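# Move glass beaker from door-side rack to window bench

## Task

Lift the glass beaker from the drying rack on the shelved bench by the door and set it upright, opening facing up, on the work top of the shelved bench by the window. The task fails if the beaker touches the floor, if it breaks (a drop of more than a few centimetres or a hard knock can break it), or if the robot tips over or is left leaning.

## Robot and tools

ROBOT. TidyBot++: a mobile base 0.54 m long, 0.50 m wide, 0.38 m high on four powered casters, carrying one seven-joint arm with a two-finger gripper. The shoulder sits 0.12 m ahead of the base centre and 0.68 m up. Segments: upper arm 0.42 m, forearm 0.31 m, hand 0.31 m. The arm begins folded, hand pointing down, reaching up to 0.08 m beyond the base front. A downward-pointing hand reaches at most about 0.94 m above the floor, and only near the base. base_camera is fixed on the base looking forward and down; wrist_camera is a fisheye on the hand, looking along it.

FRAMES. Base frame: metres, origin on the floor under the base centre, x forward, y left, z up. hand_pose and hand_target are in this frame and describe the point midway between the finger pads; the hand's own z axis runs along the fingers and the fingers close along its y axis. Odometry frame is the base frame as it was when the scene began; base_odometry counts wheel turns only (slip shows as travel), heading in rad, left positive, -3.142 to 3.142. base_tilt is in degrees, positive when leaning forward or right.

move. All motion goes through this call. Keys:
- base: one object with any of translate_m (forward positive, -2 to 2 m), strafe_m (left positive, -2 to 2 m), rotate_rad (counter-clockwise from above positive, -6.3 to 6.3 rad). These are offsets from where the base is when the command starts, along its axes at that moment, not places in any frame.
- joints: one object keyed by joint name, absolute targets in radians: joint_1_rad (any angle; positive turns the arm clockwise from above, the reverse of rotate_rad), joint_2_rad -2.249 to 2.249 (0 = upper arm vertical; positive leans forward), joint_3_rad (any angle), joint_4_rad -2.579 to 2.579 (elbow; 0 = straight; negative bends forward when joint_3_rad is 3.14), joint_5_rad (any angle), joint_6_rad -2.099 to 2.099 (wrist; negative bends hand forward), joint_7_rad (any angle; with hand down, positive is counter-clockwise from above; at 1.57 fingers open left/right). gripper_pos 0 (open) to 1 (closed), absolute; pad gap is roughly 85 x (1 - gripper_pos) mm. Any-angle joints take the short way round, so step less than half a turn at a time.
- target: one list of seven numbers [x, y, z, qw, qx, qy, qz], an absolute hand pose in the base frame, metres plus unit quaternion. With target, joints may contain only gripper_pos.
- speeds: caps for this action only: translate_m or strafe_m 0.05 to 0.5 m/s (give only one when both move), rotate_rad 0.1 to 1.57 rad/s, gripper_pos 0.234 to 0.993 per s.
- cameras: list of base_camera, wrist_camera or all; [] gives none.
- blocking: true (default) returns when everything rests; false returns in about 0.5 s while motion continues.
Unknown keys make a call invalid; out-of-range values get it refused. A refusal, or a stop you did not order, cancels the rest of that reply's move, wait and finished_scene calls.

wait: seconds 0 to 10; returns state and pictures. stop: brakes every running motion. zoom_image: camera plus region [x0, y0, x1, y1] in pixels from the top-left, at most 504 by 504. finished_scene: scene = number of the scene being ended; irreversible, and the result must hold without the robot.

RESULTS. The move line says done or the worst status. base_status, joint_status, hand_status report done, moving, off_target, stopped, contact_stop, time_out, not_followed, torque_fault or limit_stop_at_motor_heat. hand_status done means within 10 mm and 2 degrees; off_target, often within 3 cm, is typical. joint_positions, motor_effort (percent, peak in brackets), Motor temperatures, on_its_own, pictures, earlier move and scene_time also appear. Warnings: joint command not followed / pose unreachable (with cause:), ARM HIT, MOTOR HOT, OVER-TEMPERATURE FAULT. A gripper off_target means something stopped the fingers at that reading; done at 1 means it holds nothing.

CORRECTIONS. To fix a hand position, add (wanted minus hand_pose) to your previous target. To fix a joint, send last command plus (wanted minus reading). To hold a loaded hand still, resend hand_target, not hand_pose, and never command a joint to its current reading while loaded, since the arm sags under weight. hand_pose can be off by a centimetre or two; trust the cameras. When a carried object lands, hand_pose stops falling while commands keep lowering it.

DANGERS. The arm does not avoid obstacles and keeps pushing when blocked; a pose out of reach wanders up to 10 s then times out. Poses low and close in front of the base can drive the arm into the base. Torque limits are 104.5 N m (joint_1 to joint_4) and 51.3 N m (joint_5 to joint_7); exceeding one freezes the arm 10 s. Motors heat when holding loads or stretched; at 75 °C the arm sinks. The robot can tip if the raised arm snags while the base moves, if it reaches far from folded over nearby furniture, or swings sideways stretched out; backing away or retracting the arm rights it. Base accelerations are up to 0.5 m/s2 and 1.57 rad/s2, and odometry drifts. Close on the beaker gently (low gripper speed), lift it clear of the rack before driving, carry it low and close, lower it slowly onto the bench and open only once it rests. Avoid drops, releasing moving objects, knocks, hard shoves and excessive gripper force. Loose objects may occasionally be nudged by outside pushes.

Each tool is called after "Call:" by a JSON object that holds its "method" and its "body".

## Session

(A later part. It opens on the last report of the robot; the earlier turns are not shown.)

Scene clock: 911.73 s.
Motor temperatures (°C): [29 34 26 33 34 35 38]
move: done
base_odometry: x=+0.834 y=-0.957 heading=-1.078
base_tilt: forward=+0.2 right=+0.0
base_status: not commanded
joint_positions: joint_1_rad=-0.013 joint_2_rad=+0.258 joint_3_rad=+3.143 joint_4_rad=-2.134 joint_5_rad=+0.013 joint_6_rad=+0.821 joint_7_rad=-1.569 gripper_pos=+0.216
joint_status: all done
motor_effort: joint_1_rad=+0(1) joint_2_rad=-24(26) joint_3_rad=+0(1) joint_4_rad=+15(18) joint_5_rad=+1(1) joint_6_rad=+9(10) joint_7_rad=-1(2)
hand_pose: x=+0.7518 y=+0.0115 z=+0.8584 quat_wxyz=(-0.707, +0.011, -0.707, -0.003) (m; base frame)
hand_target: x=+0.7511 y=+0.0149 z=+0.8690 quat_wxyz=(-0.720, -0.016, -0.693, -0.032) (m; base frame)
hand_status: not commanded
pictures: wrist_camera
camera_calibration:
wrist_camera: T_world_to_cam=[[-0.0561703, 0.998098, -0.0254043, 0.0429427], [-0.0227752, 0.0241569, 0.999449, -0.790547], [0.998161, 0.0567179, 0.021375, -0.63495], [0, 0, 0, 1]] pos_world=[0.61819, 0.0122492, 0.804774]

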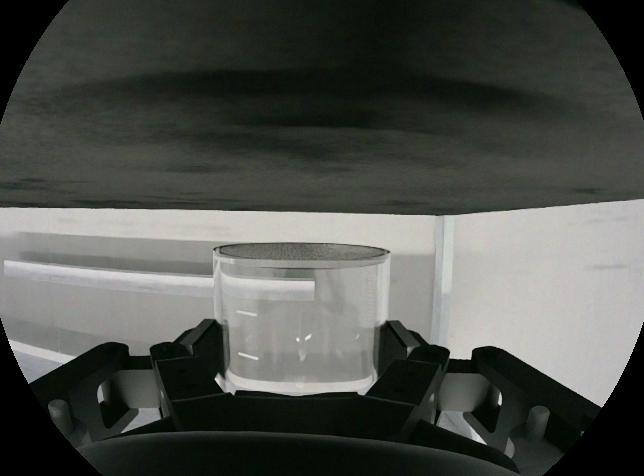

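Call:
{"method": "move", "body": {"joints": {"joint_2_rad": 0.304, "joint_4_rad": -2.163, "joint_6_rad": 0.936}, "cameras": []}}

Call:
{"method": "move", "body": {"joints": {"joint_2_rad": 0.327, "joint_4_rad": -2.177, "joint_6_rad": 0.971}, "cameras": ["wrist_camera"]}}

Scene clock: 917.00 s.
Motor temperatures (°C): [29 34 26 33 34 35 38]
move: done
base_odometry: x=+0.834 y=-0.957 heading=-1.078
base_tilt: forward=+0.1 right=+0.0
base_status: not commanded
joint_positions: joint_1_rad=-0.013 joint_2_rad=+0.298 joint_3_rad=+3.143 joint_4_rad=-2.157 joint_5_rad=+0.013 joint_6_rad=+0.895 joint_7_rad=-1.569 gripper_pos=+0.216
joint_status: all done
motor_effort: joint_1_rad=+0(1) joint_2_rad=-24(26) joint_3_rad=+0(0) joint_4_rad=+15(17) joint_5_rad=+1(1) joint_6_rad=+9(10) joint_7_rad=-1(2)
hand_pose: x=+0.7531 y=+0.0117 z=+0.8444 quat_wxyz=(-0.711, +0.011, -0.703, -0.004) (m; base frame)
hand_target: x=+0.7522 y=+0.0149 z=+0.8502 quat_wxyz=(-0.720, -0.016, -0.693, -0.032) (m; base frame)
hand_status: not commanded
pictures: none
No camera images: "cameras" was empty.

Scene clock: 917.67 s.
Motor temperatures (°C): [29 34 26 33 34 35 38]
move: done
base_odometry: x=+0.834 y=-0.957 heading=-1.078
base_tilt: forward=+0.2 right=-0.1
base_status: not commanded
joint_positions: joint_1_rad=-0.013 joint_2_rad=+0.318 joint_3_rad=+3.143 joint_4_rad=-2.170 joint_5_rad=+0.013 joint_6_rad=+0.931 joint_7_rad=-1.569 gripper_pos=+0.216
joint_status: all done
motor_effort: joint_1_rad=-1(1) joint_2_rad=-25(27) joint_3_rad=+0(0) joint_4_rad=+15(15) joint_5_rad=+1(1) joint_6_rad=+9(10) joint_7_rad=-2(2)
hand_pose: x=+0.7530 y=+0.0118 z=+0.8360 quat_wxyz=(-0.712, +0.011, -0.702, -0.004) (m; base frame)
hand_target: x=+0.7522 y=+0.0149 z=+0.8395 quat_wxyz=(-0.720, -0.016, -0.693, -0.032) (m; base frame)
hand_status: not commanded
pictures: wrist_camera
camera_calibration:
wrist_camera: T_world_to_cam=[[-0.0567892, 0.998074, -0.0249832, 0.0422273], [-0.0368081, 0.0229136, 0.99906, -0.757291], [0.997707, 0.0576554, 0.0354359, -0.647072], [0, 0, 0, 1]] pos_world=[0.620112, 0.0125135, 0.780564]

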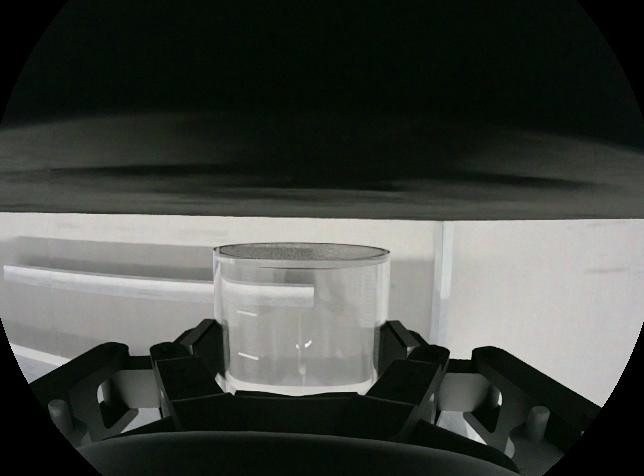

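Call:
{"method": "move", "body": {"joints": {"joint_2_rad": 0.339, "joint_4_rad": -2.183, "joint_6_rad": 0.972}, "cameras": ["wrist_camera"]}}

Scene clock: 924.07 s.
Motor temperatures (°C): [29 34 26 33 34 35 38]
move: done
base_odometry: x=+0.834 y=-0.957 heading=-1.078
base_tilt: forward=+0.2 right=-0.1
base_status: not commanded
joint_positions: joint_1_rad=-0.013 joint_2_rad=+0.329 joint_3_rad=+3.143 joint_4_rad=-2.175 joint_5_rad=+0.013 joint_6_rad=+0.931 joint_7_rad=-1.569 gripper_pos=+0.216
joint_status: all done
motor_effort: joint_1_rad=+0(1) joint_2_rad=-25(26) joint_3_rad=+0(1) joint_4_rad=+14(16) joint_5_rad=+1(1) joint_6_rad=+9(10) joint_7_rad=-1(2)
hand_pose: x=+0.7532 y=+0.0118 z=+0.8269 quat_wxyz=(-0.706, +0.011, -0.708, -0.004) (m; base frame)
hand_target: x=+0.7525 y=+0.0149 z=+0.8292 quat_wxyz=(-0.714, -0.016, -0.700, -0.032) (m; base frame)
hand_status: not commanded
pictures: wrist_camera
camera_calibration:
wrist_camera: T_world_to_cam=[[-0.0571653, 0.998069, -0.0242987, 0.0417284], [-0.0215171, 0.0231011, 0.999502, -0.760075], [0.998133, 0.0576596, 0.020155, -0.63472], [0, 0, 0, 1]] pos_world=[0.619565, 0.0125085, 0.773503]

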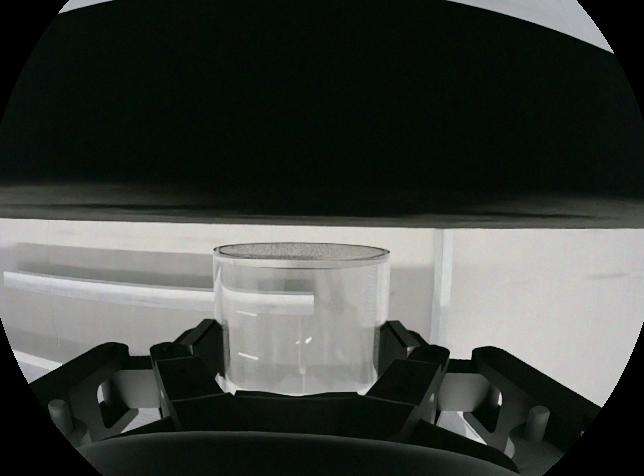

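Call:
{"method": "move", "body": {"joints": {"joint_2_rad": 0.352, "joint_4_rad": -2.192, "joint_6_rad": 0.994}, "cameras": ["wrist_camera"]}}

Scene clock: 926.07 s.
Motor temperatures (°C): [29 34 26 33 34 35 38]
move: done
base_odometry: x=+0.834 y=-0.957 heading=-1.078
base_tilt: forward=+0.2 right=+0.0
base_status: not commanded
joint_positions: joint_1_rad=-0.013 joint_2_rad=+0.341 joint_3_rad=+3.143 joint_4_rad=-2.184 joint_5_rad=+0.013 joint_6_rad=+0.953 joint_7_rad=-1.569 gripper_pos=+0.216
joint_status: all done
motor_effort: joint_1_rad=+0(1) joint_2_rad=-25(26) joint_3_rad=+0(0) joint_4_rad=+14(14) joint_5_rad=+1(1) joint_6_rad=+9(9) joint_7_rad=-2(2)
hand_pose: x=+0.7527 y=+0.0119 z=+0.8214 quat_wxyz=(-0.707, +0.011, -0.707, -0.004) (m; base frame)
hand_target: x=+0.7520 y=+0.0149 z=+0.8234 quat_wxyz=(-0.714, -0.016, -0.700, -0.032) (m; base frame)
hand_status: not commanded
pictures: wrist_camera
camera_calibration:
wrist_camera: T_world_to_cam=[[-0.0573295, 0.998064, -0.0241137, 0.0414828], [-0.0221723, 0.0228746, 0.999492, -0.754055], [0.998109, 0.057835, 0.020818, -0.634606], [0, 0, 0, 1]] pos_world=[0.619065, 0.0125487, 0.767884]

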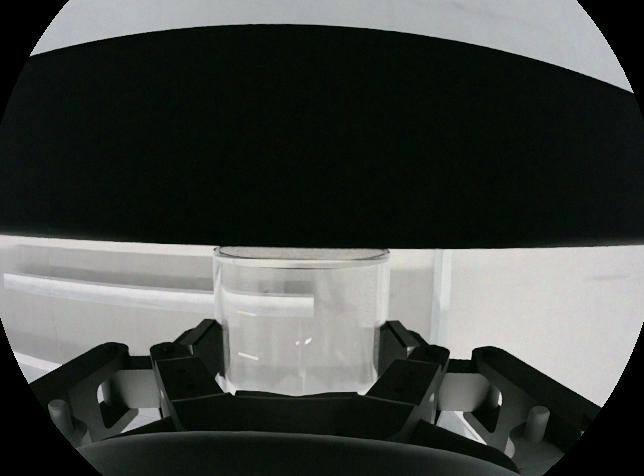

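Call:
{"method": "zoom_image", "body": {"camera": "wrist_camera", "region": [200, 230, 404, 281]}}

Call:
{"method": "zoom_image", "body": {"camera": "wrist_camera", "region": [200, 310, 404, 410]}}

Scaled by 2.471.

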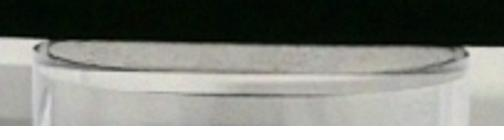

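Scaled by 2.471.

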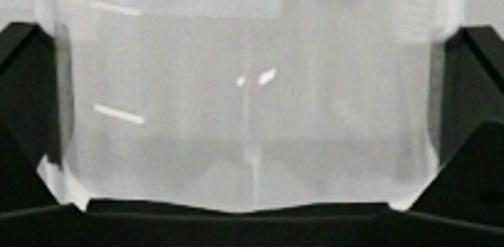

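Call:
{"method": "move", "body": {"joints": {"joint_2_rad": 0.363, "joint_4_rad": -2.198, "joint_6_rad": 1.011}, "cameras": ["wrist_camera"]}}

Scene clock: 1020.00 s.
Motor temperatures (°C): [29 33 26 32 34 35 38]
move: done
base_odometry: x=+0.834 y=-0.957 heading=-1.078
base_tilt: forward=+0.1 right=+0.0
base_status: not commanded
joint_positions: joint_1_rad=-0.013 joint_2_rad=+0.352 joint_3_rad=+3.143 joint_4_rad=-2.190 joint_5_rad=+0.013 joint_6_rad=+0.970 joint_7_rad=-1.569 gripper_pos=+0.216
joint_status: all done
motor_effort: joint_1_rad=+0(0) joint_2_rad=-25(26) joint_3_rad=+0(0) joint_4_rad=+14(15) joint_5_rad=+1(1) joint_6_rad=+9(10) joint_7_rad=-2(2)
hand_pose: x=+0.7527 y=+0.0119 z=+0.8172 quat_wxyz=(-0.707, +0.011, -0.707, -0.004) (m; base frame)
hand_target: x=+0.7519 y=+0.0149 z=+0.8188 quat_wxyz=(-0.714, -0.016, -0.700, -0.032) (m; base frame)
hand_status: not commanded
pictures: wrist_camera
camera_calibration:
wrist_camera: T_world_to_cam=[[-0.0574481, 0.998061, -0.0239773, 0.0413177], [-0.0226525, 0.0227077, 0.999485, -0.749477], [0.998091, 0.0579617, 0.0213041, -0.634929], [0, 0, 0, 1]] pos_world=[0.619113, 0.0125828, 0.763608]

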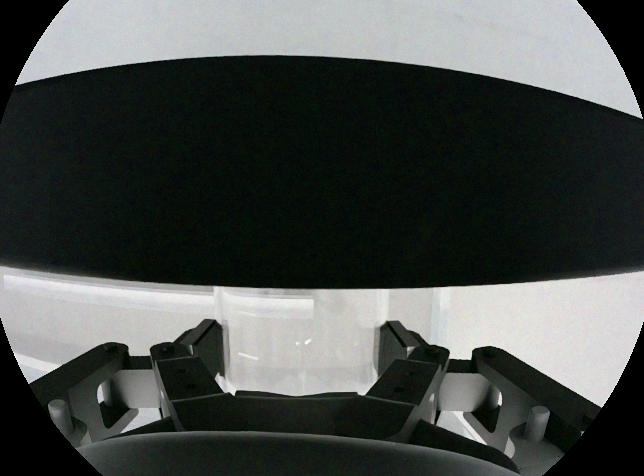

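Call:
{"method": "move", "body": {"joints": {"joint_2_rad": 0.372, "joint_4_rad": -2.203, "joint_6_rad": 1.025}, "cameras": ["wrist_camera"]}}

Scene clock: 1024.10 s.
Motor temperatures (°C): [29 33 26 32 34 35 38]
move: done
base_odometry: x=+0.834 y=-0.957 heading=-1.078
base_tilt: forward=+0.2 right=+0.0
base_status: not commanded
joint_positions: joint_1_rad=-0.013 joint_2_rad=+0.358 joint_3_rad=+3.143 joint_4_rad=-2.193 joint_5_rad=+0.013 joint_6_rad=+0.985 joint_7_rad=-1.569 gripper_pos=+0.216
joint_status: all done
motor_effort: joint_1_rad=+1(1) joint_2_rad=-25(25) joint_3_rad=+0(0) joint_4_rad=+14(14) joint_5_rad=+1(1) joint_6_rad=+9(9) joint_7_rad=-1(2)
hand_pose: x=+0.7527 y=+0.0120 z=+0.8162 quat_wxyz=(-0.709, +0.011, -0.705, -0.004) (m; base frame)
hand_target: x=+0.7517 y=+0.0149 z=+0.8150 quat_wxyz=(-0.714, -0.016, -0.700, -0.032) (m; base frame)
hand_status: not commanded
pictures: wrist_camera
camera_calibration:
wrist_camera: T_world_to_cam=[[-0.0574367, 0.998059, -0.0240762, 0.041325], [-0.0281798, 0.0224857, 0.99935, -0.74424], [0.997951, 0.0580778, 0.0268336, -0.639258], [0, 0, 0, 1]] pos_world=[0.619349, 0.0126166, 0.761905]

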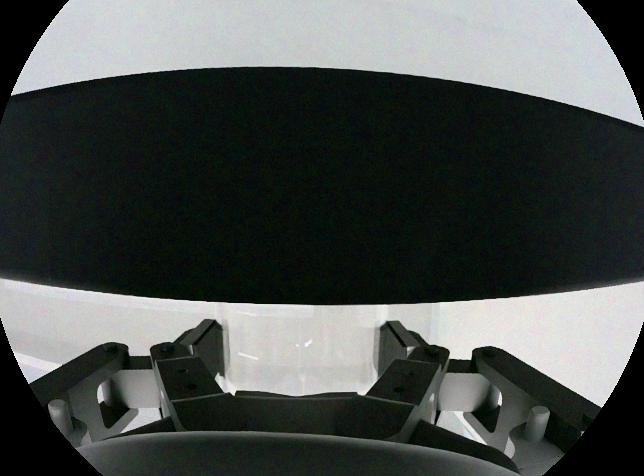

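Call:
{"method": "move", "body": {"joints": {"joint_2_rad": 0.382, "joint_4_rad": -2.208, "joint_6_rad": 1.028}, "cameras": ["wrist_camera"]}}

Scene clock: 1030.90 s.
Motor temperatures (°C): [29 33 26 32 34 35 38]
move: done
base_odometry: x=+0.834 y=-0.957 heading=-1.078
base_tilt: forward=+0.1 right=+0.0
base_status: not commanded
joint_positions: joint_1_rad=-0.013 joint_2_rad=+0.362 joint_3_rad=+3.143 joint_4_rad=-2.194 joint_5_rad=+0.013 joint_6_rad=+0.993 joint_7_rad=-1.569 gripper_pos=+0.216
joint_status: all done
motor_effort: joint_1_rad=+1(1) joint_2_rad=-24(25) joint_3_rad=+0(0) joint_4_rad=+13(13) joint_5_rad=+1(1) joint_6_rad=+8(9) joint_7_rad=-1(2)
hand_pose: x=+0.7529 y=+0.0120 z=+0.8160 quat_wxyz=(-0.710, +0.011, -0.704, -0.004) (m; base frame)
hand_target: x=+0.7517 y=+0.0149 z=+0.8073 quat_wxyz=(-0.710, -0.016, -0.704, -0.031) (m; base frame)
hand_status: not commanded
pictures: wrist_camera
camera_calibration:
wrist_camera: T_world_to_cam=[[-0.0574175, 0.99806, -0.0240914, 0.0413098], [-0.0314976, 0.0223083, 0.999255, -0.741399], [0.997853, 0.0581335, 0.0301556, -0.642156], [0, 0, 0, 1]] pos_world=[0.619797, 0.0126405, 0.761207]

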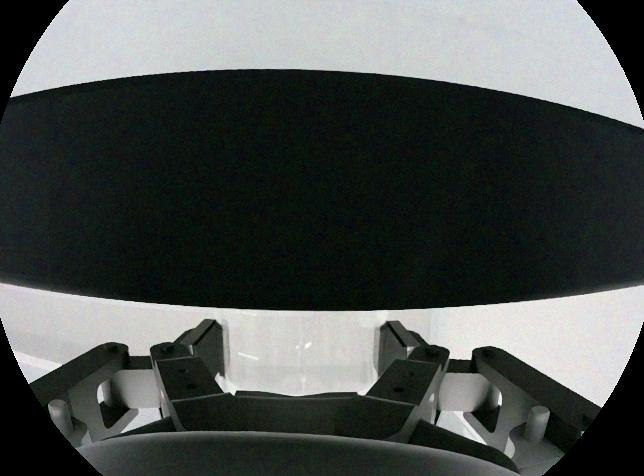

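Call:
{"method": "move", "body": {"joints": {"joint_2_rad": 0.371, "joint_4_rad": -2.203, "joint_6_rad": 1.028}, "cameras": []}}

Scene clock: 1039.37 s.
Motor temperatures (°C): [29 33 26 32 34 35 38]
move: done
base_odometry: x=+0.834 y=-0.957 heading=-1.078
base_tilt: forward=+0.2 right=+0.0
base_status: not commanded
joint_positions: joint_1_rad=-0.013 joint_2_rad=+0.362 joint_3_rad=+3.143 joint_4_rad=-2.194 joint_5_rad=+0.013 joint_6_rad=+0.993 joint_7_rad=-1.569 gripper_pos=+0.216
joint_status: all done
motor_effort: joint_1_rad=-1(1) joint_2_rad=-24(24) joint_3_rad=+0(0) joint_4_rad=+12(13) joint_5_rad=+1(1) joint_6_rad=+8(8) joint_7_rad=-1(2)
hand_pose: x=+0.7529 y=+0.0120 z=+0.8160 quat_wxyz=(-0.710, +0.011, -0.704, -0.004) (m; base frame)
hand_target: x=+0.7516 y=+0.0149 z=+0.8166 quat_wxyz=(-0.715, -0.016, -0.698, -0.032) (m; base frame)
hand_status: not commanded
pictures: none
No camera images: "cameras" was empty.

Call:
{"method": "move", "body": {"joints": {"gripper_pos": 0.0}, "speeds": {"gripper_pos": 0.25}, "cameras": ["wrist_camera"]}}

Scene clock: 1041.97 s.
Motor temperatures (°C): [29 33 26 32 34 35 38]
move: done
base_odometry: x=+0.834 y=-0.957 heading=-1.078
base_tilt: forward=+0.2 right=+0.0
base_status: not commanded
joint_positions: joint_1_rad=-0.013 joint_2_rad=+0.362 joint_3_rad=+3.143 joint_4_rad=-2.194 joint_5_rad=+0.013 joint_6_rad=+0.993 joint_7_rad=-1.569 gripper_pos=+0.000
joint_status: all done
motor_effort: joint_1_rad=+0(1) joint_2_rad=-24(25) joint_3_rad=+0(1) joint_4_rad=+13(13) joint_5_rad=+1(2) joint_6_rad=+8(9) joint_7_rad=-1(2)
hand_pose: x=+0.7529 y=+0.0120 z=+0.8160 quat_wxyz=(-0.710, +0.011, -0.704, -0.004) (m; base frame)
hand_target: x=+0.7516 y=+0.0149 z=+0.8166 quat_wxyz=(-0.715, -0.016, -0.698, -0.032) (m; base frame)
hand_status: not commanded
pictures: wrist_camera
camera_calibration:
wrist_camera: T_world_to_cam=[[-0.0574175, 0.99806, -0.0240914, 0.0413098], [-0.0314976, 0.0223083, 0.999255, -0.741399], [0.997853, 0.0581335, 0.0301556, -0.642156], [0, 0, 0, 1]] pos_world=[0.619797, 0.0126405, 0.761207]

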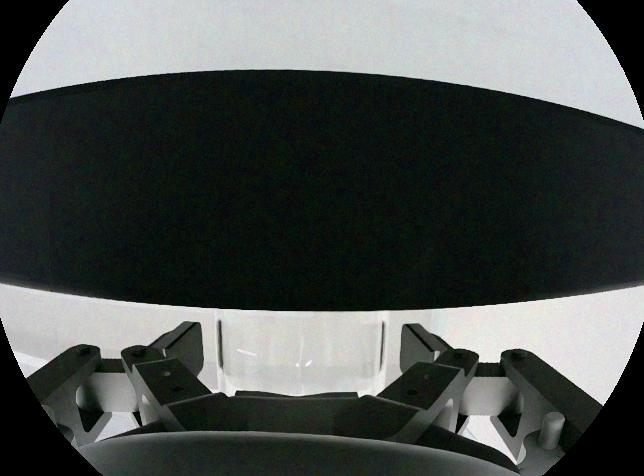

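Call:
{"method": "move", "body": {"base": {"translate_m": -0.2}, "speeds": {"translate_m": 0.15}, "cameras": ["wrist_camera"]}}

Scene clock: 1046.40 s.
Motor temperatures (°C): [29 33 26 32 34 35 38]
move: done
base_odometry: x=+0.739 y=-0.781 heading=-1.078
base_tilt: forward=+0.2 right=+0.0
base_status: done
joint_positions: joint_1_rad=-0.013 joint_2_rad=+0.364 joint_3_rad=+3.143 joint_4_rad=-2.196 joint_5_rad=+0.013 joint_6_rad=+0.993 joint_7_rad=-1.569 gripper_pos=+0.000
joint_status: not commanded
motor_effort: joint_1_rad=-1(1) joint_2_rad=-24(26) joint_3_rad=+0(0) joint_4_rad=+13(14) joint_5_rad=+1(1) joint_6_rad=+8(8) joint_7_rad=-1(2)
hand_pose: x=+0.7527 y=+0.0120 z=+0.8138 quat_wxyz=(-0.709, +0.011, -0.705, -0.004) (m; base frame)
hand_target: x=+0.7516 y=+0.0149 z=+0.8166 quat_wxyz=(-0.715, -0.016, -0.698, -0.032) (m; base frame)
hand_status: not commanded
pictures: wrist_camera
camera_calibration:
wrist_camera: T_world_to_cam=[[-0.0575096, 0.998058, -0.0239161, 0.0411717], [-0.0276884, 0.022352, 0.999367, -0.742171], [0.997961, 0.0581353, 0.0263492, -0.638827], [0, 0, 0, 1]] pos_world=[0.619342, 0.0126357, 0.759518]

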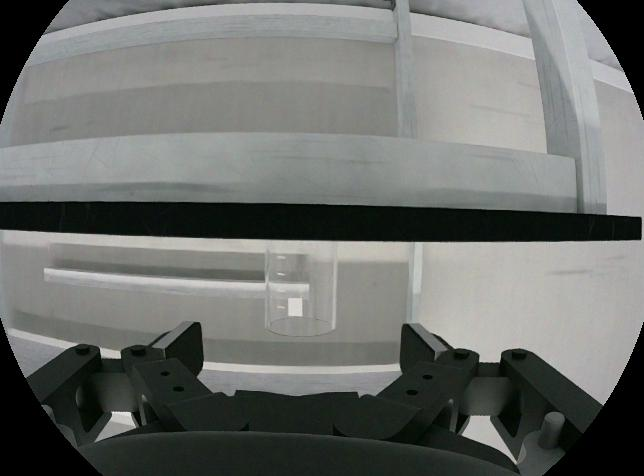

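Call:
{"method": "zoom_image", "body": {"camera": "wrist_camera", "region": [240, 220, 360, 350]}}

Scaled by 3.877.

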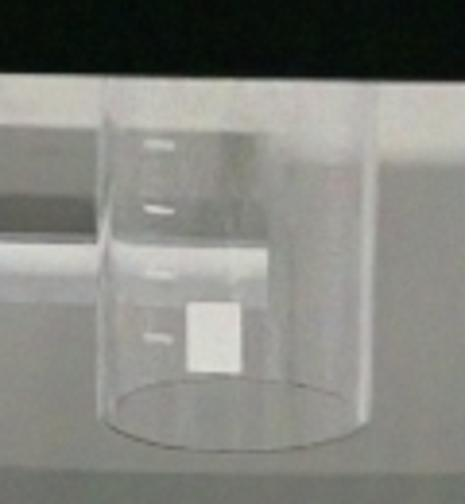

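Call:
{"method": "finished_scene", "body": {"scene": 2}}

The scene is finished: the task was done.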